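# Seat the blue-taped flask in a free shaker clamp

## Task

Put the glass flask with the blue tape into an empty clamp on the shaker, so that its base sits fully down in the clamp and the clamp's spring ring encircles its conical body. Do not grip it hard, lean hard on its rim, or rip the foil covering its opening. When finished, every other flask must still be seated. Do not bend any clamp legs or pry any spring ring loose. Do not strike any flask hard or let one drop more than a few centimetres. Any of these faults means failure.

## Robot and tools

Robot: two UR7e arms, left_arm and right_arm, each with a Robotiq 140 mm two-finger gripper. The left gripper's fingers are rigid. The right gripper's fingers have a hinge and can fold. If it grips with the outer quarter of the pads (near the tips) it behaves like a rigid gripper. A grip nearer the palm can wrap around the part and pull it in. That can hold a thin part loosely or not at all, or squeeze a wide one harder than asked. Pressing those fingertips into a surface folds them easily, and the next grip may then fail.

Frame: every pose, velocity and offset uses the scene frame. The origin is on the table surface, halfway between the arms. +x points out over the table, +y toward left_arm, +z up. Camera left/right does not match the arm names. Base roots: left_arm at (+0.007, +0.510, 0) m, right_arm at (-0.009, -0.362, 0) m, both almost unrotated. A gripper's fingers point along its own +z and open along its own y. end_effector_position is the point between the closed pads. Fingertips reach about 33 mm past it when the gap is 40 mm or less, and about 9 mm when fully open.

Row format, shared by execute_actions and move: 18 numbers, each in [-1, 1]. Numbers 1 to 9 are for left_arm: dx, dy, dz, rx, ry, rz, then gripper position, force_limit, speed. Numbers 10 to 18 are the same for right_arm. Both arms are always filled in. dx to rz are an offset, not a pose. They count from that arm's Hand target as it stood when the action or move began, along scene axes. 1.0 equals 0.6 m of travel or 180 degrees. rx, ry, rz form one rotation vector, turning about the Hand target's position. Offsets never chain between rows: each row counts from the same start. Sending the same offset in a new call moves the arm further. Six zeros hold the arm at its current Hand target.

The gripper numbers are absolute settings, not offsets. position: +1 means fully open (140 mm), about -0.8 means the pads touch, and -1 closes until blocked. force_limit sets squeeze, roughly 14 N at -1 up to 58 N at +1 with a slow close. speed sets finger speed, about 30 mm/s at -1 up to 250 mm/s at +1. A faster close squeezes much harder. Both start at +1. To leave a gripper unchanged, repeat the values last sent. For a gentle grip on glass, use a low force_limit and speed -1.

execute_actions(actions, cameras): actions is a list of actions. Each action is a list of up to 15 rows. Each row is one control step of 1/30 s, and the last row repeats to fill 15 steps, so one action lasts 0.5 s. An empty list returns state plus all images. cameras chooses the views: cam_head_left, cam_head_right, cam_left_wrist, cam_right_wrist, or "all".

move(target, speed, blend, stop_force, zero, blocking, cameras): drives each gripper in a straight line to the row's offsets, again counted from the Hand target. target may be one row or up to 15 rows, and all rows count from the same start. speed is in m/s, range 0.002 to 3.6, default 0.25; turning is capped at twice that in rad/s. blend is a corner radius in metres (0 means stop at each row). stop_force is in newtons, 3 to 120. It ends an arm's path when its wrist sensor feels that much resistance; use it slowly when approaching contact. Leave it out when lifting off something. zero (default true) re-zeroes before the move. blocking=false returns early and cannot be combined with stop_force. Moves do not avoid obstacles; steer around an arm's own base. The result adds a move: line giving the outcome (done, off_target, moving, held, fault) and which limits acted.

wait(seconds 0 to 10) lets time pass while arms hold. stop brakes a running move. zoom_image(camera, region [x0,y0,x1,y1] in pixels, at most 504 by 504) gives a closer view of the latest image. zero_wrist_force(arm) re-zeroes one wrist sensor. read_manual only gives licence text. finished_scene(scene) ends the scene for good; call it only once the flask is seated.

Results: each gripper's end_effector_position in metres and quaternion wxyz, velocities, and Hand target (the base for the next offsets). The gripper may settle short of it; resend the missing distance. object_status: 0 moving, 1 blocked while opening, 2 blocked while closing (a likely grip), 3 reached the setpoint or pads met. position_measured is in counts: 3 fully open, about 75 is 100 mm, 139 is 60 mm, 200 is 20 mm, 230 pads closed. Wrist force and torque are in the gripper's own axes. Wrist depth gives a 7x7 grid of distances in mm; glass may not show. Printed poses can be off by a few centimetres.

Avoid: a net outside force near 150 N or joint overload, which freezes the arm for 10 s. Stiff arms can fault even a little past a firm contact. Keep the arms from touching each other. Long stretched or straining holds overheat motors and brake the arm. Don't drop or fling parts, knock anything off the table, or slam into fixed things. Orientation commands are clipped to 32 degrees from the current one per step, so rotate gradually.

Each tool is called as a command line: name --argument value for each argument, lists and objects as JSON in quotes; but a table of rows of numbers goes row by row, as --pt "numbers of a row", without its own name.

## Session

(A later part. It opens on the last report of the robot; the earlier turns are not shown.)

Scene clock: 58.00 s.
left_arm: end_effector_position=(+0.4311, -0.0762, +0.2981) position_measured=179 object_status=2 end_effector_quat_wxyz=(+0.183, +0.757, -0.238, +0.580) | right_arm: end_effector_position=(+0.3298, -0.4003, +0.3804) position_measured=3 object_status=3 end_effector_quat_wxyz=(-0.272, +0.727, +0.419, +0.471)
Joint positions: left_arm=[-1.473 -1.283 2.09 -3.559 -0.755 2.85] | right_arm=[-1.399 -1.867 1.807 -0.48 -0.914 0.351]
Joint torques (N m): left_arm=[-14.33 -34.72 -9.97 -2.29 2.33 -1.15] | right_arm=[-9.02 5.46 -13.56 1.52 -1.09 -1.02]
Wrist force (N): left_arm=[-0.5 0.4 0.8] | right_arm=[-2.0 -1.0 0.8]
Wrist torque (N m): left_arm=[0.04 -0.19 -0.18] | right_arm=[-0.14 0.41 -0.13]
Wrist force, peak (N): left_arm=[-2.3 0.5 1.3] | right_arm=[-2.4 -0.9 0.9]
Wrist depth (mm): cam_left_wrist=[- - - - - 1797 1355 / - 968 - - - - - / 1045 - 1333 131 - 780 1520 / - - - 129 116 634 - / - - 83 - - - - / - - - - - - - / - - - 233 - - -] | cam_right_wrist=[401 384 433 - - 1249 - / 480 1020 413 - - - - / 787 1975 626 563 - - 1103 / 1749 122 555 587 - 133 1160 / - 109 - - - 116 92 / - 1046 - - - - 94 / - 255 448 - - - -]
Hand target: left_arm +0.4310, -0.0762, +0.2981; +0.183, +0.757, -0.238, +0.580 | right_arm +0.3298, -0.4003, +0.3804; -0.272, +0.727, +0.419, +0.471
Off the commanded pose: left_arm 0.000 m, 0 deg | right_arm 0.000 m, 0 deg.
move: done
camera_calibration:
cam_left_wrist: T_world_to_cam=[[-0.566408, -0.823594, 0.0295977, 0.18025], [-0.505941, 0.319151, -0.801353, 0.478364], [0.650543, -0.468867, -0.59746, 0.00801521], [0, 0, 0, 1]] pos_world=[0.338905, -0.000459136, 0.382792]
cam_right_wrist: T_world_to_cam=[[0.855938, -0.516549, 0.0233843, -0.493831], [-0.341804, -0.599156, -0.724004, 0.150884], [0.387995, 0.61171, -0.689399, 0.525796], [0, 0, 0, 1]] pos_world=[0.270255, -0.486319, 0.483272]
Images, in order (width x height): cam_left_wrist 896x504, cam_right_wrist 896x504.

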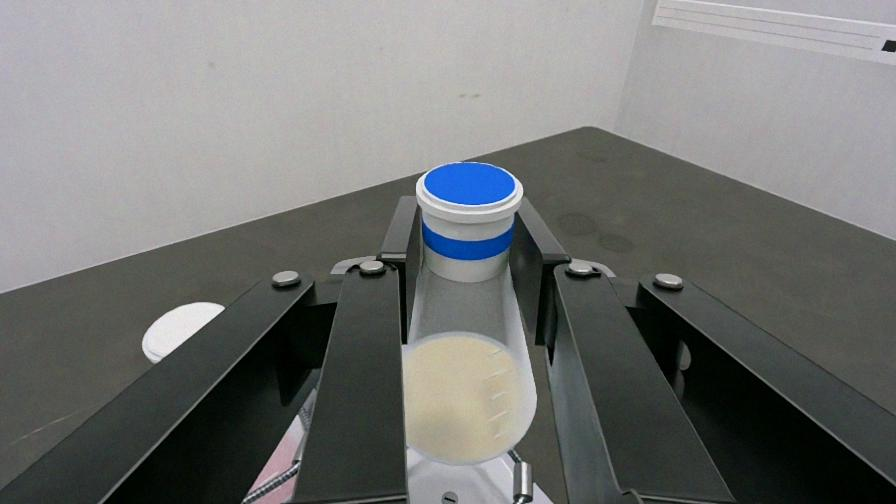

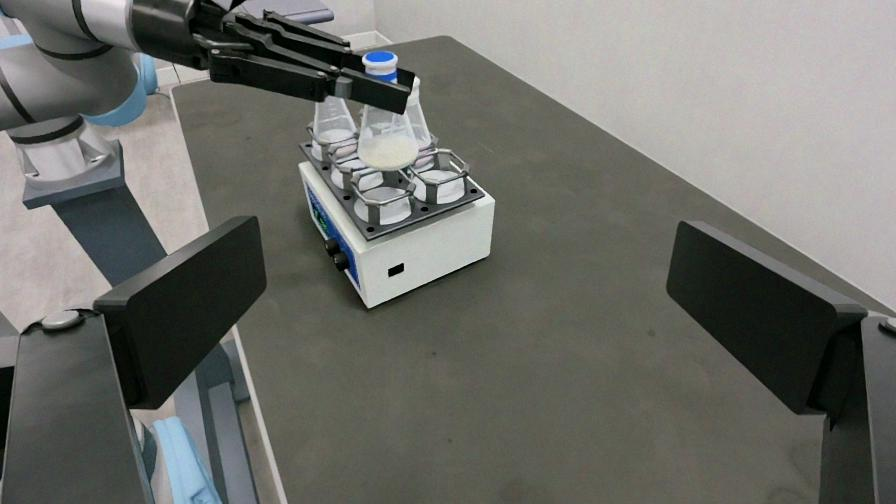

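move --target '[-0.019,0,-0.037,0,0,0,-1,-1,-1,0,0,0,0,0,0,1,1,1]' --speed 0.05 --cameras '["cam_left_wrist","cam_right_wrist","cam_head_left"]'

zoom_image --camera "cam_right_wrist" --region '[300, 50, 480, 250]'

zoom_image --camera "cam_left_wrist" --region '[300, 300, 620, 504]'

Scene clock: 61.97 s.
left_arm: end_effector_position=(+0.4194, -0.0763, +0.2758) position_measured=179 object_status=2 end_effector_quat_wxyz=(+0.183, +0.757, -0.238, +0.580) | right_arm: end_effector_position=(+0.3298, -0.4003, +0.3804) position_measured=3 object_status=3 end_effector_quat_wxyz=(-0.272, +0.727, +0.419, +0.471)
Joint positions: left_arm=[-1.5 -1.249 2.122 -3.615 -0.73 2.834] | right_arm=[-1.399 -1.867 1.807 -0.48 -0.914 0.351]
Joint torques (N m): left_arm=[11.37 -37.62 -22.44 -1.89 -0.93 1.37] | right_arm=[-8.65 5.27 -13.7 1.53 -1.27 -0.59]
Wrist force (N): left_arm=[-0.4 0.7 0.8] | right_arm=[-1.9 -1.0 0.9]
Wrist torque (N m): left_arm=[0.09 -0.19 -0.05] | right_arm=[-0.13 0.39 -0.12]
Wrist force, peak (N): left_arm=[-1.4 0.7 0.8] | right_arm=[-2.3 -1.0 0.9]
Wrist depth (mm): cam_left_wrist=[- - - - - 1670 1363 / 988 1078 - - - - - / - 1180 741 131 850 810 1530 / - 619 113 129 116 608 613 / - 156 83 - - 494 - / - - - 194 - - - / - - - 211 - - -] | cam_right_wrist=[385 394 459 2524 1787 - 999 / 470 412 423 - 1883 - 1118 / 780 2267 583 562 - 1399 1230 / 1814 122 553 - - 133 1160 / - 109 - - - 116 92 / - 285 517 - 505 - 94 / - 250 459 - 456 - -]
Hand target: left_arm +0.4196, -0.0762, +0.2759; +0.183, +0.757, -0.238, +0.580 | right_arm +0.3298, -0.4003, +0.3804; -0.272, +0.727, +0.419, +0.471
Off the commanded pose: left_arm 0.000 m, 0 deg | right_arm 0.000 m, 0 deg.
move: done
camera_calibration:
cam_left_wrist: T_world_to_cam=[[-0.566698, -0.823394, 0.0295796, 0.174386], [-0.50589, 0.319392, -0.801289, 0.454535], [0.650329, -0.469053, -0.597546, 0.00240394], [0, 0, 0, 1]] pos_world=[0.327206, -0.000458246, 0.360492]
cam_right_wrist: T_world_to_cam=[[0.855938, -0.516549, 0.0233843, -0.493831], [-0.341804, -0.599156, -0.724004, 0.150884], [0.387995, 0.61171, -0.689399, 0.525796], [0, 0, 0, 1]] pos_world=[0.270255, -0.486319, 0.483272]
Images, in order (width x height): cam_head_left 896x504, cam_left_wrist 896x504, cam_right_wrist 896x504.

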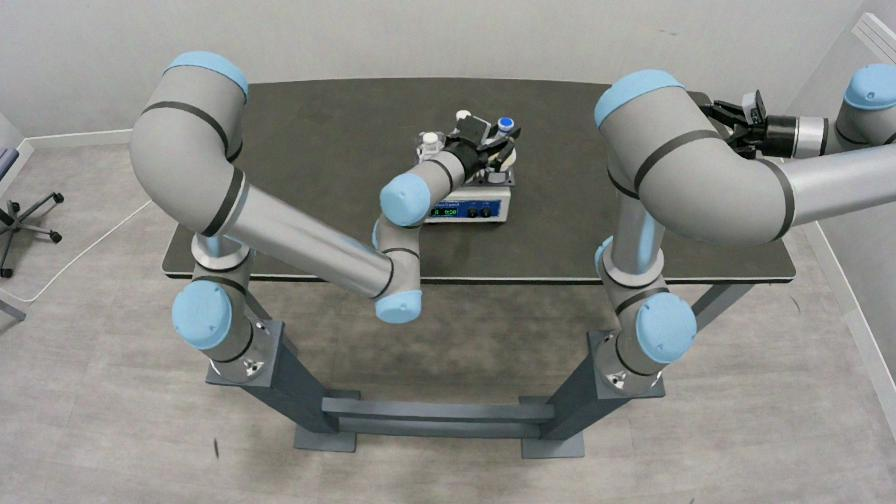

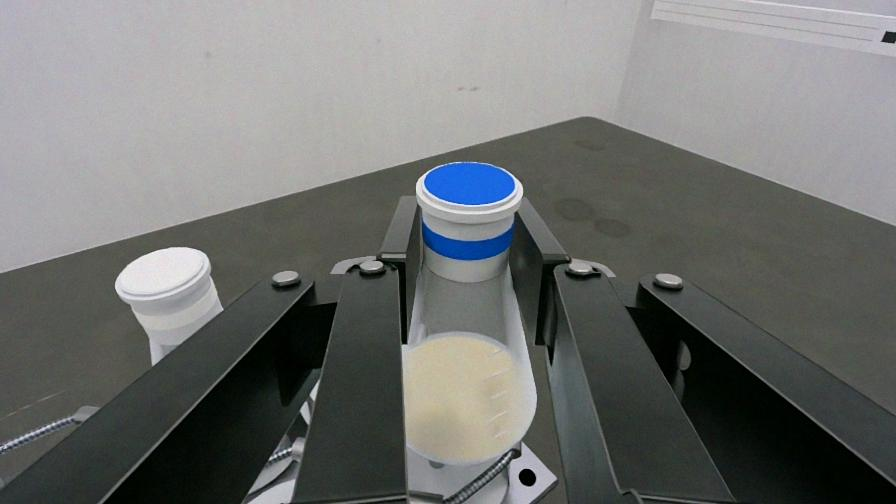

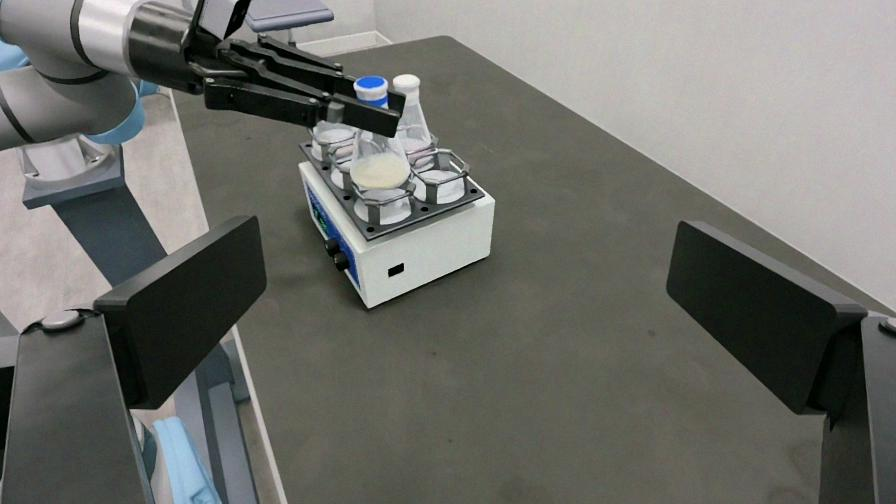

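Scaled by 2.520 from the camera's 896x504 image, which has a finer 1280x720 frame.

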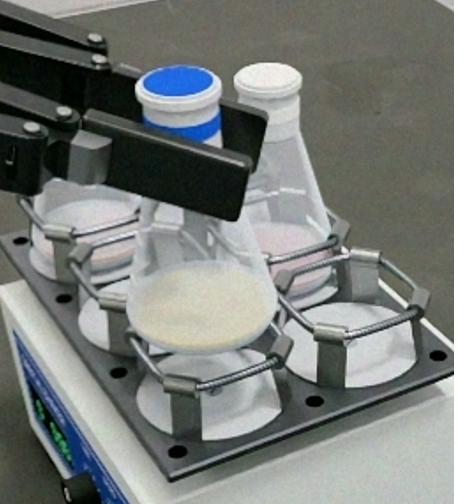

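Scaled by 1.575 from the camera's 896x504 image, which has a finer 1280x720 frame.

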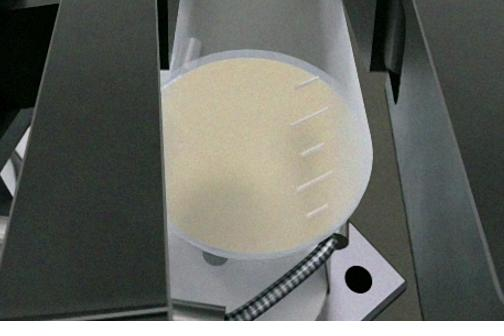

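move --target '[0,0,-0.06,0,0,0,-1,-1,-1,0,0,0,0,0,0,1,1,1]' --speed 0.012 --stop_force 10 --cameras '["cam_left_wrist","cam_right_wrist"]'

zoom_image --camera "cam_right_wrist" --region '[300, 50, 480, 250]'

zoom_image --camera "cam_left_wrist" --region '[300, 300, 620, 504]'

Scene clock: 70.43 s.
left_arm: end_effector_position=(+0.4196, -0.0762, +0.2614) position_measured=179 object_status=2 end_effector_quat_wxyz=(+0.183, +0.757, -0.238, +0.580) | right_arm: end_effector_position=(+0.3298, -0.4003, +0.3804) position_measured=3 object_status=3 end_effector_quat_wxyz=(-0.272, +0.727, +0.419, +0.471)
Joint positions: left_arm=[-1.5 -1.217 2.132 -3.656 -0.73 2.835] | right_arm=[-1.399 -1.867 1.807 -0.48 -0.914 0.351]
Joint torques (N m): left_arm=[5.48 -25.92 -17.79 -1.96 -0.64 -0.93] | right_arm=[-8.36 4.56 -14.05 1.39 -1.1 -0.53]
Wrist force (N): left_arm=[7.7 -1.2 -0.9] | right_arm=[-2.2 -1.1 0.8]
Wrist torque (N m): left_arm=[0.05 -0.29 -0.12] | right_arm=[-0.16 0.43 -0.13]
Wrist force, peak (N): left_arm=[15.2 -3.0 -2.4] | right_arm=[-2.3 -0.9 1.0]
Wrist depth (mm): cam_left_wrist=[- - - 1412 - - 1289 / - 1093 1157 - 964 1719 - / 1119 1248 - 131 801 768 - / - 158 - 129 138 627 587 / - - 83 206 - 95 - / - - - - - - - / - - - 191 - - -] | cam_right_wrist=[394 403 2524 1360 - 1570 - / 459 414 435 1038 1540 1407 - / 770 2024 555 576 - - 1166 / 1787 122 555 605 688 133 - / - 109 - - - 123 92 / - 1069 - - - - 94 / - 260 - - 468 - -]
Hand target: left_arm +0.4196, -0.0762, +0.2614; +0.183, +0.757, -0.238, +0.580 (not the last commanded pose) | right_arm +0.3298, -0.4003, +0.3804; -0.272, +0.727, +0.419, +0.471
Off the commanded pose: left_arm 0.022 m, 0 deg | right_arm 0.000 m, 0 deg.
move: contact (left_arm)
camera_calibration:
cam_left_wrist: T_world_to_cam=[[-0.5665, -0.823527, 0.0296777, 0.174826], [-0.505951, 0.319163, -0.801342, 0.443135], [0.650455, -0.468975, -0.59747, -0.006398], [0, 0, 0, 1]] pos_world=[0.327405, -0.000458892, 0.346092]
cam_right_wrist: T_world_to_cam=[[0.855938, -0.516549, 0.0233843, -0.493831], [-0.341804, -0.599156, -0.724004, 0.150884], [0.387995, 0.61171, -0.689399, 0.525796], [0, 0, 0, 1]] pos_world=[0.270255, -0.486319, 0.483272]
Images, in order (width x height): cam_left_wrist 896x504, cam_right_wrist 896x504.

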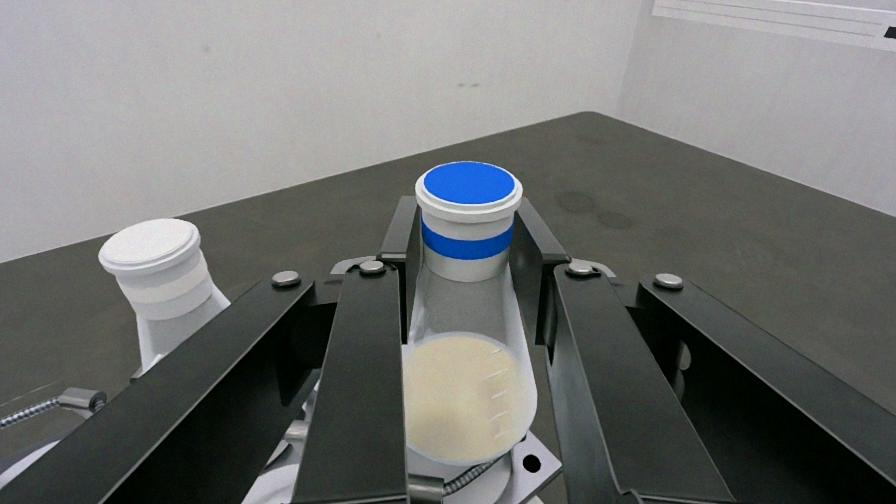

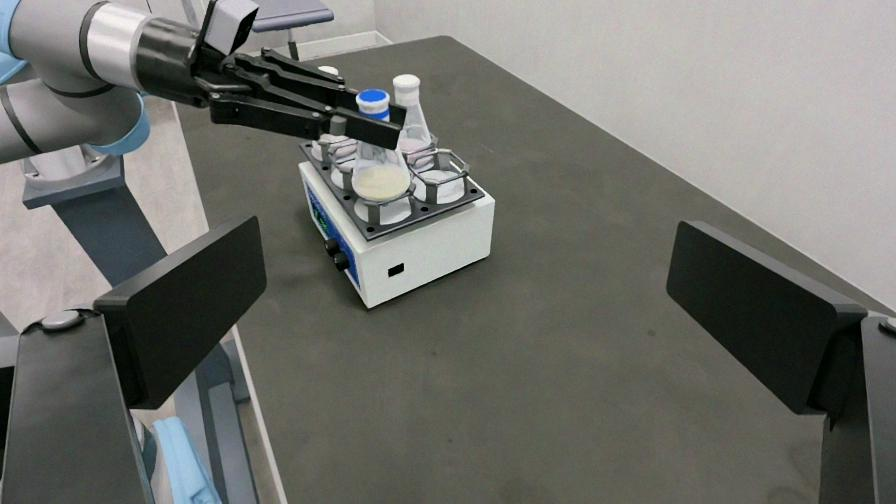

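Scaled by 2.520 from the camera's 896x504 image, which has a finer 1280x720 frame.

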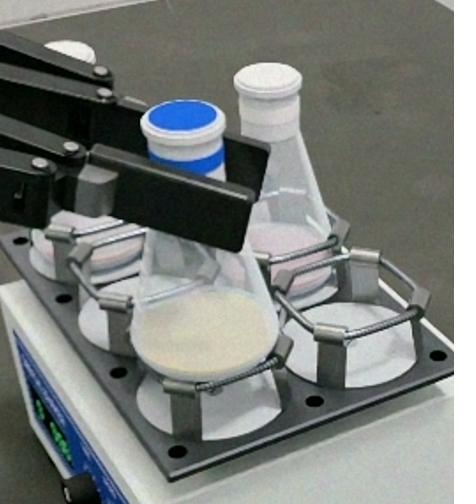

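Scaled by 1.575 from the camera's 896x504 image, which has a finer 1280x720 frame.

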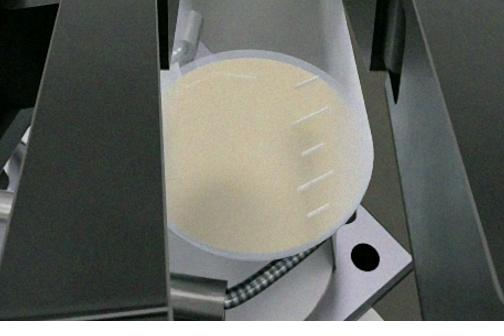

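move --target '[0,0,-0.06,0,0,0,-1,-1,-1,0,0,0,0,0,0,1,1,1]' --speed 0.01 --stop_force 20 --zero false

Scene clock: 72.63 s.
left_arm: end_effector_position=(+0.4196, -0.0763, +0.2609) position_measured=179 object_status=2 end_effector_quat_wxyz=(+0.184, +0.757, -0.238, +0.580) | right_arm: end_effector_position=(+0.3298, -0.4003, +0.3804) position_measured=3 object_status=3 end_effector_quat_wxyz=(-0.272, +0.727, +0.419, +0.471)
Joint positions: left_arm=[-1.5 -1.216 2.132 -3.658 -0.73 2.835] | right_arm=[-1.399 -1.867 1.807 -0.48 -0.914 0.351]
Joint torques (N m): left_arm=[-0.19 -23.53 -16.24 -0.75 -3.53 -0.18] | right_arm=[-7 4.54 -12.29 1.42 -1.19 -0.59]
Wrist force (N): left_arm=[14.4 -4.6 -2.1] | right_arm=[-1.9 -0.7 1.0]
Wrist torque (N m): left_arm=[0.08 -0.43 0.02] | right_arm=[-0.08 0.38 -0.13]
Wrist force, peak (N): left_arm=[22.6 -6.3 -3.9] | right_arm=[-2.2 -1.1 0.9]
Wrist depth (mm): cam_left_wrist=[- - - - - 1592 1464 / - - - - - - - / - 1093 - 130 755 773 1355 / - 161 - 131 138 - - / - - 83 - - - 471 / - - - 195 - - - / - - - 194 - - -] | cam_right_wrist=[395 403 2881 2267 - 1289 995 / 462 416 431 - 2007 1383 1046 / 785 2093 591 558 - 1540 1177 / 1883 127 676 587 - 133 1113 / - 109 580 - - 116 92 / - 1368 - - - - 94 / - 250 447 461 462 - -]
Hand target: left_arm +0.4196, -0.0763, +0.2609; +0.184, +0.757, -0.238, +0.580 (not the last commanded pose) | right_arm +0.3298, -0.4003, +0.3804; -0.272, +0.727, +0.419, +0.471
Off the commanded pose: left_arm 0.035 m, 0 deg | right_arm 0.000 m, 0 deg.
move: contact (left_arm)

move --target '[0.0044,0.002,0.005,0,0,0,-1,-1,-1,0,0,0,0,0,0,1,1,1]' --speed 0.02

move --target '[0,0,-0.06,0,0,0,-1,-1,-1,0,0,0,0,0,0,1,1,1]' --speed 0.01 --stop_force 15

Scene clock: 75.13 s.
left_arm: end_effector_position=(+0.4223, -0.0751, +0.2640) position_measured=179 object_status=2 end_effector_quat_wxyz=(+0.184, +0.757, -0.238, +0.580) | right_arm: end_effector_position=(+0.3298, -0.4003, +0.3804) position_measured=3 object_status=3 end_effector_quat_wxyz=(-0.272, +0.727, +0.419, +0.471)
Joint positions: left_arm=[-1.493 -1.222 2.13 -3.652 -0.736 2.838] | right_arm=[-1.399 -1.867 1.807 -0.48 -0.914 0.351]
Joint torques (N m): left_arm=[1.56 -30.69 -19.26 -3.02 0.49 0.63] | right_arm=[-7.37 4.61 -13.77 1.34 -1.04 -0.38]
Wrist force (N): left_arm=[-1.3 0.9 0.5] | right_arm=[-1.7 -0.6 1.1]
Wrist torque (N m): left_arm=[0.15 -0.02 -0.17] | right_arm=[-0.04 0.33 -0.13]
Wrist force, peak (N): left_arm=[14.5 -4.8 -2.5] | right_arm=[-2.3 -1.2 0.8]
Wrist depth (mm): cam_left_wrist=[- 1248 1180 - - 1592 1303 / - - - 1571 1898 1744 - / - 1198 - 123 - - - / - 157 579 131 138 - 576 / - - 83 210 - - - / - - - - - - - / - - - 171 - - -] | cam_right_wrist=[393 401 2473 2206 - 1183 - / 459 417 432 - - 1440 1177 / 787 2246 571 541 - - - / 1762 122 599 600 - 133 - / - 109 609 591 591 123 92 / - 1079 - 531 - - 94 / - 253 - - - - -]
Hand target: left_arm +0.4222, -0.0751, +0.2639; +0.184, +0.757, -0.238, +0.580 | right_arm +0.3298, -0.4003, +0.3804; -0.272, +0.727, +0.419, +0.471
Off the commanded pose: left_arm 0.000 m, 0 deg | right_arm 0.000 m, 0 deg.
move: done

Scene clock: 76.53 s.
left_arm: end_effector_position=(+0.4223, -0.0750, +0.2599) position_measured=179 object_status=2 end_effector_quat_wxyz=(+0.184, +0.757, -0.238, +0.580) | right_arm: end_effector_position=(+0.3298, -0.4003, +0.3804) position_measured=3 object_status=3 end_effector_quat_wxyz=(-0.272, +0.727, +0.419, +0.471)
Joint positions: left_arm=[-1.494 -1.213 2.133 -3.664 -0.736 2.838] | right_arm=[-1.399 -1.867 1.807 -0.48 -0.914 0.351]
Joint torques (N m): left_arm=[-6.34 -24.7 -15.92 -0.62 -2.7 -0.97] | right_arm=[-8.62 4.68 -13.86 1.39 -1.09 -0.57]
Wrist force (N): left_arm=[12.1 -1.8 -2.2] | right_arm=[-1.9 -0.9 0.9]
Wrist torque (N m): left_arm=[0.17 -0.22 -0.25] | right_arm=[-0.11 0.37 -0.13]
Wrist force, peak (N): left_arm=[18.6 -3.5 -3.5] | right_arm=[-2.3 -1.0 0.9]
Wrist depth (mm): cam_left_wrist=[- 1031 - - 1501 1625 1371 / 941 - - 1511 - - - / 1031 1255 657 124 - 872 - / - 152 565 131 111 - - / 459 - 83 - - - - / - - - 193 - - - / - - - 191 - - -] | cam_right_wrist=[394 404 2354 - 1841 - 1020 / 463 421 435 1218 1898 1502 - / 800 2129 617 556 862 - - / 1749 122 590 590 - 132 - / - 109 - - - 116 92 / - 1020 - - - - 94 / - 254 - - - 475 -]
Hand target: left_arm +0.4223, -0.0750, +0.2599; +0.184, +0.757, -0.238, +0.580 (not the last commanded pose) | right_arm +0.3298, -0.4003, +0.3804; -0.272, +0.727, +0.419, +0.471
Off the commanded pose: left_arm 0.032 m, 0 deg | right_arm 0.000 m, 0 deg.
move: contact (left_arm)

move --target '[0.0022,0.0017,0.004,0,0,0,-1,-1,-1,0,0,0,0,0,0,1,1,1]' --speed 0.02

move --target '[0,0,-0.06,0,0,0,-1,-1,-1,0,0,0,0,0,0,1,1,1]' --speed 0.01 --stop_force 20 --cameras '["cam_left_wrist","cam_right_wrist"]'

zoom_image --camera "cam_right_wrist" --region '[320, 70, 440, 240]'

zoom_image --camera "cam_left_wrist" --region '[300, 300, 620, 504]'

Scene clock: 78.80 s.
left_arm: end_effector_position=(+0.4237, -0.0740, +0.2623) position_measured=179 object_status=2 end_effector_quat_wxyz=(+0.184, +0.757, -0.238, +0.580) | right_arm: end_effector_position=(+0.3298, -0.4003, +0.3804) position_measured=3 object_status=3 end_effector_quat_wxyz=(-0.272, +0.727, +0.419, +0.471)
Joint positions: left_arm=[-1.49 -1.219 2.132 -3.66 -0.739 2.84] | right_arm=[-1.399 -1.867 1.807 -0.48 -0.914 0.351]
Joint torques (N m): left_arm=[6.32 -31.04 -20.48 -2.92 -0.21 1.06] | right_arm=[-7.64 3.42 -13.84 1.45 -1.43 -0.34]
Wrist force (N): left_arm=[-0.4 0.8 0.6] | right_arm=[-2.1 -0.9 1.0]
Wrist torque (N m): left_arm=[0.13 -0.20 -0.17] | right_arm=[-0.12 0.43 -0.13]
Wrist force, peak (N): left_arm=[12.5 -2.1 -2.2] | right_arm=[-2.2 -1.2 0.9]
Wrist depth (mm): cam_left_wrist=[- 930 1186 - 1670 1744 1355 / - 1174 1348 - 1040 - - / 1093 - - 130 780 - - / - 155 - 131 122 - - / - - 83 214 - - 469 / - - - - - - - / - - - - - - -] | cam_right_wrist=[394 403 2551 - 1800 - 1069 / 466 420 439 - - - - / 777 2075 579 553 - - - / 1749 122 591 584 690 133 - / - 109 - - - 123 92 / - 1016 - 485 506 - 94 / - 253 460 - 460 - -]
Hand target: left_arm +0.4236, -0.0740, +0.2623; +0.184, +0.757, -0.238, +0.580 | right_arm +0.3298, -0.4003, +0.3804; -0.272, +0.727, +0.419, +0.471
Off the commanded pose: left_arm 0.000 m, 0 deg | right_arm 0.000 m, 0 deg.
move: done

Scene clock: 80.17 s.
left_arm: end_effector_position=(+0.4237, -0.0740, +0.2588) position_measured=179 object_status=2 end_effector_quat_wxyz=(+0.184, +0.757, -0.238, +0.580) | right_arm: end_effector_position=(+0.3298, -0.4003, +0.3804) position_measured=3 object_status=3 end_effector_quat_wxyz=(-0.272, +0.727, +0.419, +0.471)
Joint positions: left_arm=[-1.49 -1.211 2.134 -3.671 -0.739 2.84] | right_arm=[-1.399 -1.867 1.807 -0.48 -0.914 0.351]
Joint torques (N m): left_arm=[-1.81 -25.41 -16.48 -0.46 -3.45 -0.3] | right_arm=[-6.8 5.66 -14.12 1.53 -1.07 -0.33]
Wrist force (N): left_arm=[14.3 -3.9 -2.8] | right_arm=[-2.0 -1.0 0.7]
Wrist torque (N m): left_arm=[0.11 -0.44 -0.17] | right_arm=[-0.14 0.40 -0.13]
Wrist force, peak (N): left_arm=[21.6 -5.8 -4.1] | right_arm=[-2.1 -1.2 0.9]
Wrist depth (mm): cam_left_wrist=[- - 1078 1482 - - 1289 / - 1180 1429 - - - 1429 / 1018 - 730 123 - - - / - 162 594 128 112 - - / - - 83 - - - 474 / - - - - - - - / - - - 170 - - -] | cam_right_wrist=[396 405 2267 - - - 1046 / 466 424 440 - - 1262 1144 / 780 897 593 533 - - - / - 122 547 565 - 132 - / - 109 - - - 116 92 / - 1269 - 512 - - 94 / - 251 - 452 478 - -]
Hand target: left_arm +0.4237, -0.0740, +0.2588; +0.184, +0.757, -0.238, +0.580 (not the last commanded pose) | right_arm +0.3298, -0.4003, +0.3804; -0.272, +0.727, +0.419, +0.471
Off the commanded pose: left_arm 0.032 m, 0 deg | right_arm 0.000 m, 0 deg.
move: contact (left_arm)
camera_calibration:
cam_left_wrist: T_world_to_cam=[[-0.56618, -0.823712, 0.030642, 0.178766], [-0.505895, 0.317898, -0.80188, 0.442445], [0.650777, -0.46951, -0.596699, -0.0099261], [0, 0, 0, 1]] pos_world=[0.331504, 0.00193948, 0.343387]
cam_right_wrist: T_world_to_cam=[[0.855938, -0.516549, 0.0233843, -0.493831], [-0.341804, -0.599156, -0.724004, 0.150884], [0.387995, 0.61171, -0.689399, 0.525796], [0, 0, 0, 1]] pos_world=[0.270255, -0.486319, 0.483272]
Images, in order (width x height): cam_left_wrist 896x504, cam_right_wrist 896x504.

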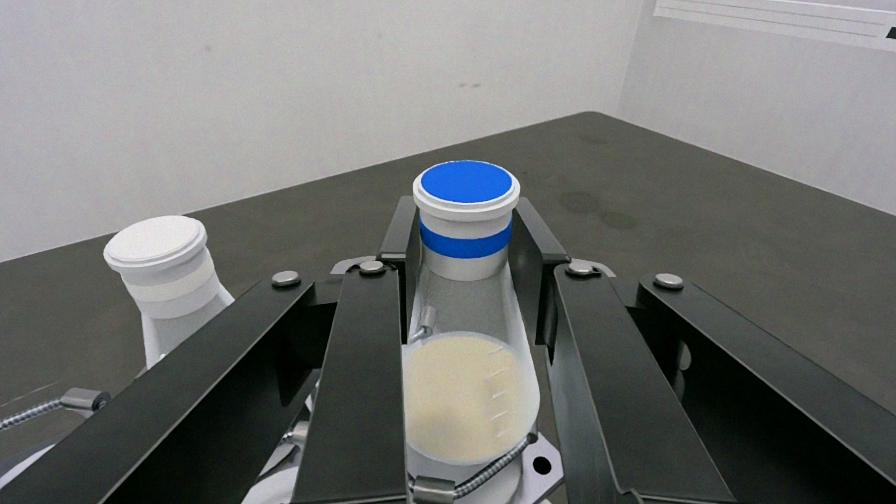

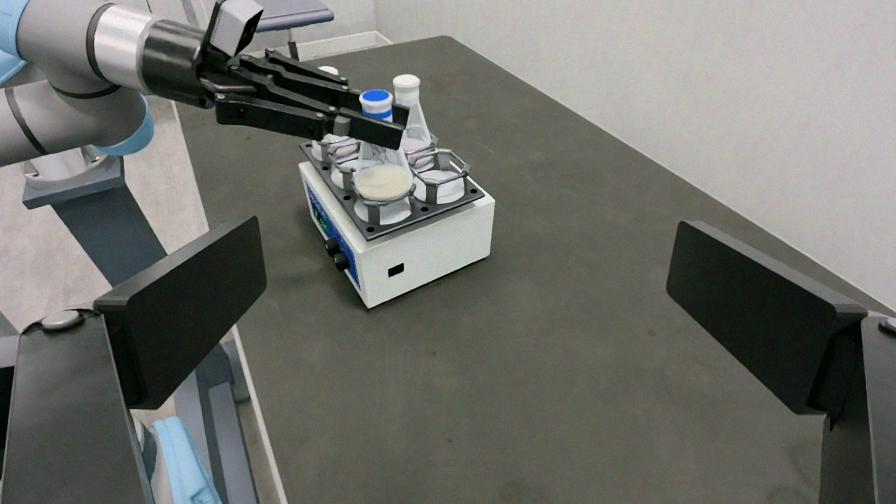

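Scaled by 2.965 from the camera's 896x504 image, which has a finer 1280x720 frame.

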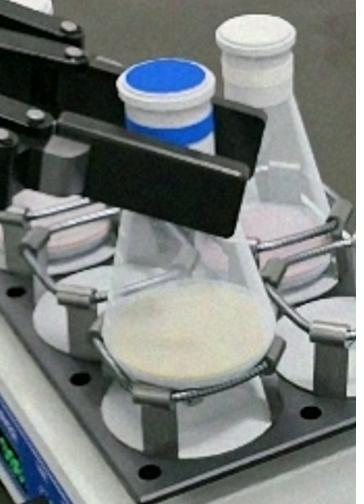

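Scaled by 1.575 from the camera's 896x504 image, which has a finer 1280x720 frame.

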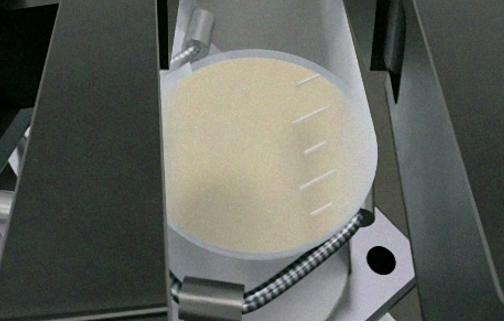

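move --target '[0.0015,0.0022,0.004,0,0,0,-1,-1,-1,0,0,0,0,0,0,1,1,1]' --speed 0.02

move --target '[0,0,-0.06,0,0,0,-1,-1,-1,0,0,0,0,0,0,1,1,1]' --speed 0.01 --stop_force 20

Scene clock: 82.63 s.
left_arm: end_effector_position=(+0.4246, -0.0726, +0.2612) position_measured=179 object_status=2 end_effector_quat_wxyz=(+0.184, +0.757, -0.238, +0.580) | right_arm: end_effector_position=(+0.3298, -0.4003, +0.3804) position_measured=3 object_status=3 end_effector_quat_wxyz=(-0.272, +0.727, +0.419, +0.471)
Joint positions: left_arm=[-1.488 -1.217 2.135 -3.666 -0.741 2.842] | right_arm=[-1.399 -1.867 1.807 -0.48 -0.914 0.351]
Joint torques (N m): left_arm=[8.3 -30.65 -10.17 -2.67 -0.56 1.14] | right_arm=[-8.65 5.09 -13.21 1.33 -1.14 -0.47]
Wrist force (N): left_arm=[-0.5 2.0 0.5] | right_arm=[-2.1 -0.9 0.9]
Wrist torque (N m): left_arm=[0.38 -0.18 -0.17] | right_arm=[-0.11 0.44 -0.13]
Wrist force, peak (N): left_arm=[14.5 -3.7 -2.7] | right_arm=[-2.2 -1.3 1.1]
Wrist depth (mm): cam_left_wrist=[835 1088 - - 1811 1592 1348 / 960 1093 - 1348 956 - - / - - 1282 124 751 753 - / - 152 - 130 120 597 605 / - - 83 475 - - - / - - - - - - - / - - - - - - -] | cam_right_wrist=[399 405 2499 - - - 1065 / 466 419 440 - - - - / 787 2167 628 544 - - - / 1724 122 587 597 653 133 - / - 109 612 - 623 115 92 / - 1218 - - - - 94 / - 251 - - 435 - -]
Hand target: left_arm +0.4246, -0.0726, +0.2612; +0.184, +0.757, -0.238, +0.580 | right_arm +0.3298, -0.4003, +0.3804; -0.272, +0.727, +0.419, +0.471
Off the commanded pose: left_arm 0.000 m, 0 deg | right_arm 0.000 m, 0 deg.
move: done

Scene clock: 83.87 s.
left_arm: end_effector_position=(+0.4246, -0.0726, +0.2581) position_measured=179 object_status=2 end_effector_quat_wxyz=(+0.184, +0.757, -0.237, +0.580) | right_arm: end_effector_position=(+0.3298, -0.4003, +0.3804) position_measured=3 object_status=3 end_effector_quat_wxyz=(-0.272, +0.727, +0.419, +0.471)
Joint positions: left_arm=[-1.488 -1.21 2.137 -3.675 -0.741 2.841] | right_arm=[-1.399 -1.867 1.807 -0.48 -0.914 0.351]
Joint torques (N m): left_arm=[1.01 -19.21 -13.96 1.12 -2.44 -0.15] | right_arm=[-8.24 4.53 -14.7 1.5 -1.36 -0.21]
Wrist force (N): left_arm=[16.5 1.5 -11.6] | right_arm=[-1.9 -0.9 0.9]
Wrist torque (N m): left_arm=[0.38 -0.53 -0.20] | right_arm=[-0.12 0.38 -0.13]
Wrist force, peak (N): left_arm=[22.3 1.1 -15.9] | right_arm=[-2.1 -1.2 0.7]
Wrist depth (mm): cam_left_wrist=[- - 1192 - - 1647 1363 / - - - - - - 1446 / - - - 130 - - - / - 150 569 130 111 - 613 / - - 83 207 - - - / - - - - - - - / - - - 171 - - -] | cam_right_wrist=[396 405 2449 - - - 964 / 466 421 436 - - - - / 775 2246 612 584 780 - 1160 / 1654 122 542 594 - 132 - / - 109 - - - 116 92 / - 1415 - - - - 95 / - 252 - - - - -]
Hand target: left_arm +0.4246, -0.0726, +0.2581; +0.184, +0.757, -0.237, +0.580 (not the last commanded pose) | right_arm +0.3298, -0.4003, +0.3804; -0.272, +0.727, +0.419, +0.471
Off the commanded pose: left_arm 0.033 m, 0 deg | right_arm 0.000 m, 0 deg.
move: contact (left_arm)

move --target '[-0.002,0.0014,0.003,0,0,0,-1,-1,-1,0,0,0,0,0,0,1,1,1]' --speed 0.02

move --target '[0,0,-0.06,0,0,0,-1,-1,-1,0,0,0,0,0,0,1,1,1]' --speed 0.01 --stop_force 20

Scene clock: 85.53 s.
left_arm: end_effector_position=(+0.4234, -0.0718, +0.2599) position_measured=179 object_status=2 end_effector_quat_wxyz=(+0.184, +0.757, -0.237, +0.580) | right_arm: end_effector_position=(+0.3298, -0.4003, +0.3804) position_measured=3 object_status=3 end_effector_quat_wxyz=(-0.272, +0.727, +0.419, +0.471)
Joint positions: left_arm=[-1.49 -1.217 2.14 -3.67 -0.738 2.84] | right_arm=[-1.399 -1.867 1.807 -0.48 -0.914 0.351]
Joint torques (N m): left_arm=[-11.38 -31.15 -13.25 -3.12 1.34 -1.52] | right_arm=[-6.5 4.64 -13.12 1.52 -1.12 -0.21]
Wrist force (N): left_arm=[-1.0 1.3 1.4] | right_arm=[-1.9 -1.0 0.9]
Wrist torque (N m): left_arm=[0.23 -0.07 -0.04] | right_arm=[-0.13 0.38 -0.12]
Wrist force, peak (N): left_arm=[16.6 1.5 -11.8] | right_arm=[-2.3 -1.1 0.9]
Wrist depth (mm): cam_left_wrist=[- 1045 - - 1977 1371 1420 / - - 1282 - - - 1114 / - - 755 130 - 760 - / - 156 574 129 116 - - / - - 83 212 - - - / - - - - - - - / - - - 191 - - -] | cam_right_wrist=[401 406 2186 - 1611 1338 - / 464 427 440 - 1774 - 1103 / 790 2093 636 551 - - 1194 / 1827 122 563 593 - 142 1269 / - 109 - - - 116 92 / - 1029 - - - - 94 / - 253 - 433 440 - -]
Hand target: left_arm +0.4234, -0.0718, +0.2599; +0.184, +0.757, -0.237, +0.580 | right_arm +0.3298, -0.4003, +0.3804; -0.272, +0.727, +0.419, +0.471
Off the commanded pose: left_arm 0.000 m, 0 deg | right_arm 0.000 m, 0 deg.
move: done

Scene clock: 86.73 s.
left_arm: end_effector_position=(+0.4234, -0.0718, +0.2576) position_measured=179 object_status=2 end_effector_quat_wxyz=(+0.184, +0.757, -0.237, +0.581) | right_arm: end_effector_position=(+0.3298, -0.4003, +0.3804) position_measured=3 object_status=3 end_effector_quat_wxyz=(-0.272, +0.727, +0.419, +0.471)
Joint positions: left_arm=[-1.49 -1.211 2.141 -3.678 -0.738 2.84] | right_arm=[-1.399 -1.867 1.807 -0.48 -0.914 0.351]
Joint torques (N m): left_arm=[-12.31 -21.82 -15.19 0.34 -3.6 -1.52] | right_arm=[-6.36 4.29 -13.79 1.3 -1.16 -0.07]
Wrist force (N): left_arm=[14.6 -3.6 -1.8] | right_arm=[-2.2 -0.8 0.9]
Wrist torque (N m): left_arm=[0.26 -0.30 -0.06] | right_arm=[-0.10 0.44 -0.13]
Wrist force, peak (N): left_arm=[22.1 -5.6 -3.1] | right_arm=[-2.1 -1.1 1.1]
Wrist depth (mm): cam_left_wrist=[- - 1163 1379 2196 1670 1363 / 956 1083 - - - - 1412 / 972 1031 - 122 - - - / - 157 103 129 138 - 569 / - - 83 - - - 486 / - - - 182 - - - / - - - 171 - - -] | cam_right_wrist=[399 409 2424 - - - 1128 / 465 425 440 1008 - 1302 - / 798 1928 596 559 - - - / 1841 122 - 596 - 132 1144 / - 109 - - - 116 92 / - 279 - - - - 94 / - 252 - - - 466 -]
Hand target: left_arm +0.4234, -0.0718, +0.2575; +0.184, +0.757, -0.237, +0.581 (not the last commanded pose) | right_arm +0.3298, -0.4003, +0.3804; -0.272, +0.727, +0.419, +0.471
Off the commanded pose: left_arm 0.034 m, 0 deg | right_arm 0.000 m, 0 deg.
move: contact (left_arm)

move --target '[0.0011,0.0016,0.003,0,0,0,-1,-1,-1,0,0,0,0,0,0,1,1,1]' --speed 0.02

move --target '[0,0,-0.06,0,0,0,-1,-1,-1,0,0,0,0,0,0,1,1,1]' --speed 0.01 --stop_force 20 --cameras '["cam_left_wrist","cam_right_wrist"]'

zoom_image --camera "cam_right_wrist" --region '[320, 70, 440, 240]'

zoom_image --camera "cam_left_wrist" --region '[300, 300, 620, 504]'

Scene clock: 88.77 s.
left_arm: end_effector_position=(+0.4241, -0.0708, +0.2594) position_measured=179 object_status=2 end_effector_quat_wxyz=(+0.184, +0.757, -0.237, +0.581) | right_arm: end_effector_position=(+0.3298, -0.4003, +0.3804) position_measured=3 object_status=3 end_effector_quat_wxyz=(-0.272, +0.727, +0.419, +0.471)
Joint positions: left_arm=[-1.489 -1.216 2.142 -3.675 -0.74 2.841] | right_arm=[-1.399 -1.867 1.807 -0.48 -0.914 0.351]
Joint torques (N m): left_arm=[10.49 -31.49 -9.32 -2.71 -0.52 1.01] | right_arm=[-6.77 5.05 -14.12 1.32 -1.11 -0.25]
Wrist force (N): left_arm=[-1.9 1.6 1.4] | right_arm=[-2.1 -1.1 0.9]
Wrist torque (N m): left_arm=[0.30 0.12 -0.15] | right_arm=[-0.16 0.42 -0.12]
Wrist force, peak (N): left_arm=[15.1 -3.7 -1.9] | right_arm=[-2.3 -0.8 0.9]
Wrist depth (mm): cam_left_wrist=[875 - - - 1682 1560 1355 / - - - - 1387 1659 - / - - 744 863 768 - - / 1018 153 - 130 138 613 - / 461 - 83 - - - 497 / - - - - - - - / - - - 171 - - -] | cam_right_wrist=[399 406 2424 - 1898 - 1033 / 469 424 441 1003 1098 - - / 777 1991 656 563 - - 1160 / 1600 122 577 590 744 132 1103 / - 109 611 - - 116 92 / - 1302 505 - - - 94 / - 254 484 - 463 452 -]
Hand target: left_arm +0.4241, -0.0708, +0.2593; +0.184, +0.757, -0.237, +0.581 | right_arm +0.3298, -0.4003, +0.3804; -0.272, +0.727, +0.419, +0.471
Off the commanded pose: left_arm 0.000 m, 0 deg | right_arm 0.000 m, 0 deg.
move: done

Scene clock: 89.97 s.
left_arm: end_effector_position=(+0.4241, -0.0708, +0.2570) position_measured=179 object_status=2 end_effector_quat_wxyz=(+0.184, +0.757, -0.237, +0.581) | right_arm: end_effector_position=(+0.3298, -0.4003, +0.3804) position_measured=3 object_status=3 end_effector_quat_wxyz=(-0.272, +0.727, +0.419, +0.471)
Joint positions: left_arm=[-1.489 -1.21 2.143 -3.682 -0.74 2.841] | right_arm=[-1.399 -1.867 1.807 -0.48 -0.914 0.351]
Joint torques (N m): left_arm=[6.62 -20.06 -15.52 0.9 -2.36 -0.62] | right_arm=[-8.28 3.86 -14.24 1.32 -1.15 0.04]
Wrist force (N): left_arm=[14.4 0.6 -10.1] | right_arm=[-1.9 -0.9 0.9]
Wrist torque (N m): left_arm=[0.30 -0.22 -0.17] | right_arm=[-0.12 0.39 -0.13]
Wrist force, peak (N): left_arm=[21.9 -0.9 -14.9] | right_arm=[-2.2 -1.1 0.8]
Wrist depth (mm): cam_left_wrist=[- - 1151 - 1464 1659 1275 / - - - - - - 1255 / - - - 130 748 755 741 / 561 151 - 130 549 - - / 461 - 83 - - - - / - - - - - - - / - - - 168 - - -] | cam_right_wrist=[399 408 2377 - - 1296 - / 466 424 439 - - 1368 1016 / 785 1898 620 580 878 - 1316 / 1724 122 591 591 - 132 1316 / - 109 - - - 116 92 / - 1012 - - - - 95 / - 253 - - - - -]
Hand target: left_arm +0.4241, -0.0708, +0.2570; +0.184, +0.757, -0.237, +0.581 (not the last commanded pose) | right_arm +0.3298, -0.4003, +0.3804; -0.272, +0.727, +0.419, +0.471
Off the commanded pose: left_arm 0.034 m, 0 deg | right_arm 0.000 m, 0 deg.
move: contact (left_arm)
camera_calibration:
cam_left_wrist: T_world_to_cam=[[-0.566055, -0.823743, 0.0320827, 0.181181], [-0.505745, 0.316275, -0.802616, 0.440148], [0.651003, -0.47055, -0.595632, -0.0102033], [0, 0, 0, 1]] pos_world=[0.331804, 0.0052381, 0.34138]
cam_right_wrist: T_world_to_cam=[[0.855938, -0.516549, 0.0233843, -0.493831], [-0.341804, -0.599156, -0.724004, 0.150884], [0.387995, 0.61171, -0.689399, 0.525796], [0, 0, 0, 1]] pos_world=[0.270255, -0.486319, 0.483272]
Images, in order (width x height): cam_left_wrist 896x504, cam_right_wrist 896x504.

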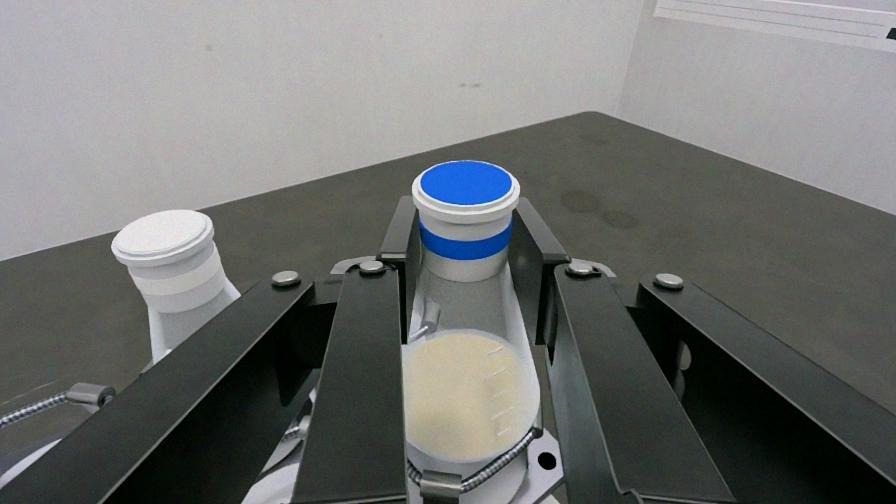

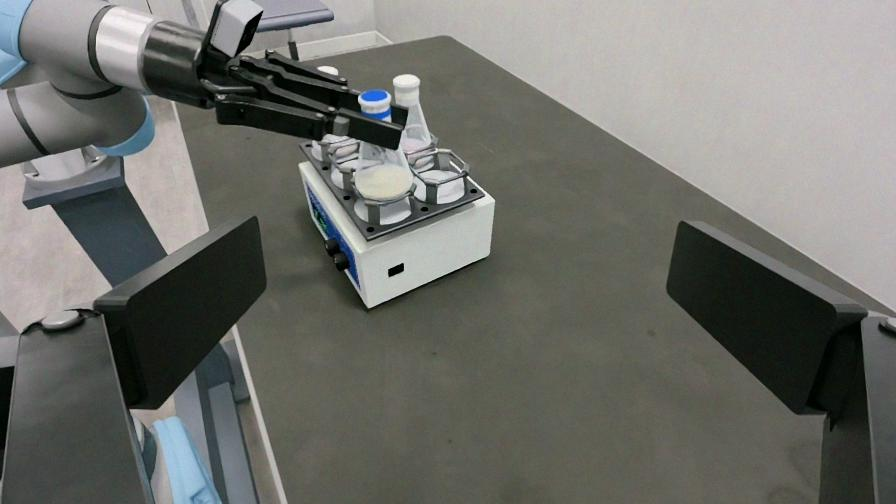

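Scaled by 2.965 from the camera's 896x504 image, which has a finer 1280x720 frame.

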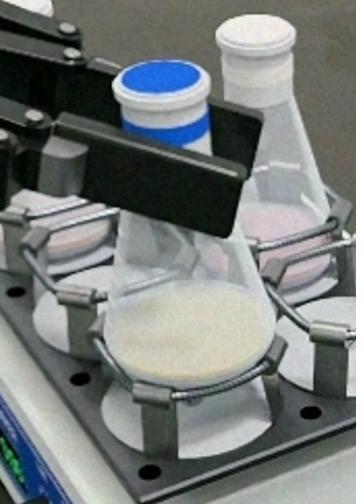

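Scaled by 1.575 from the camera's 896x504 image, which has a finer 1280x720 frame.

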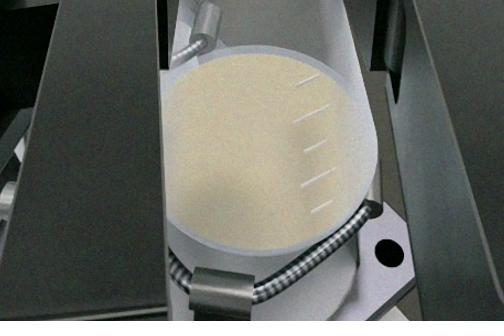

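move --target '[-0.0022,0.0015,0.002,0,0,0,-1,-1,-1,0,0,0,0,0,0,1,1,1]' --speed 0.02

move --target '[0,0,-0.06,0,0,0,-1,-1,-1,0,0,0,0,0,0,1,1,1]' --speed 0.01 --stop_force 20

Scene clock: 91.80 s.
left_arm: end_effector_position=(+0.4227, -0.0699, +0.2582) position_measured=179 object_status=2 end_effector_quat_wxyz=(+0.184, +0.757, -0.237, +0.581) | right_arm: end_effector_position=(+0.3298, -0.4003, +0.3804) position_measured=3 object_status=3 end_effector_quat_wxyz=(-0.272, +0.727, +0.419, +0.471)
Joint positions: left_arm=[-1.492 -1.215 2.147 -3.679 -0.737 2.839] | right_arm=[-1.399 -1.867 1.807 -0.48 -0.914 0.351]
Joint torques (N m): left_arm=[-11.37 -30.4 -14.02 -2.61 1.34 -1.34] | right_arm=[-6.92 4.49 -14.63 1.28 -1.23 0.18]
Wrist force (N): left_arm=[-1.8 1.8 0.9] | right_arm=[-2.1 -1.1 0.8]
Wrist torque (N m): left_arm=[0.37 0.24 -0.04] | right_arm=[-0.16 0.43 -0.13]
Wrist force, peak (N): left_arm=[14.6 0.3 -10.2] | right_arm=[-2.2 -1.0 1.2]
Wrist depth (mm): cam_left_wrist=[- - - - - 1682 1340 / 988 1014 - - - - - / - 1114 717 123 - - - / 496 152 565 129 116 610 - / 453 - 83 482 - 95 - / - - - - - - - / - - - 190 - - -] | cam_right_wrist=[403 410 2401 - - - - / 470 421 438 - - 1502 - / 785 1975 634 555 - 1511 - / 1814 122 560 593 - 133 - / - 109 - 636 - 116 92 / - 1212 507 - - - 95 / - 253 - 456 - - -]
Hand target: left_arm +0.4228, -0.0699, +0.2582; +0.184, +0.757, -0.237, +0.581 | right_arm +0.3298, -0.4003, +0.3804; -0.272, +0.727, +0.419, +0.471
Off the commanded pose: left_arm 0.000 m, 0 deg | right_arm 0.000 m, 0 deg.
move: done

Scene clock: 92.90 s.
left_arm: end_effector_position=(+0.4228, -0.0699, +0.2567) position_measured=179 object_status=2 end_effector_quat_wxyz=(+0.185, +0.757, -0.237, +0.581) | right_arm: end_effector_position=(+0.3298, -0.4003, +0.3804) position_measured=3 object_status=3 end_effector_quat_wxyz=(-0.272, +0.727, +0.419, +0.471)
Joint positions: left_arm=[-1.492 -1.212 2.147 -3.684 -0.737 2.839] | right_arm=[-1.399 -1.867 1.807 -0.48 -0.914 0.351]
Joint torques (N m): left_arm=[-12.09 -19.41 -15.18 0.04 -3.59 -1.61] | right_arm=[-7.16 4.96 -15.16 1.57 -1.15 0.07]
Wrist force (N): left_arm=[13.9 -3.0 -2.2] | right_arm=[-1.9 -1.0 0.7]
Wrist torque (N m): left_arm=[0.44 -0.03 -0.08] | right_arm=[-0.13 0.38 -0.13]
Wrist force, peak (N): left_arm=[21.4 -5.2 -3.7] | right_arm=[-2.3 -0.8 0.9]
Wrist depth (mm): cam_left_wrist=[- - - 1403 - 1592 1355 / - - 1438 - 1614 1744 1420 / 912 1119 - 123 - - - / 554 151 - 130 138 - - / - - 83 230 - - 487 / - - - - - - - / - - - 168 - - -] | cam_right_wrist=[403 417 2524 - 1869 1360 - / 466 428 440 - - - - / 785 1991 615 565 839 - - / 1787 122 568 583 - 132 1212 / - 109 - - - 116 92 / - 273 507 - - - 94 / - 260 478 - - - -]
Hand target: left_arm +0.4228, -0.0700, +0.2567; +0.185, +0.757, -0.237, +0.581 (not the last commanded pose) | right_arm +0.3298, -0.4003, +0.3804; -0.272, +0.727, +0.419, +0.471
Off the commanded pose: left_arm 0.035 m, 0 deg | right_arm 0.000 m, 0 deg.
move: contact (left_arm)


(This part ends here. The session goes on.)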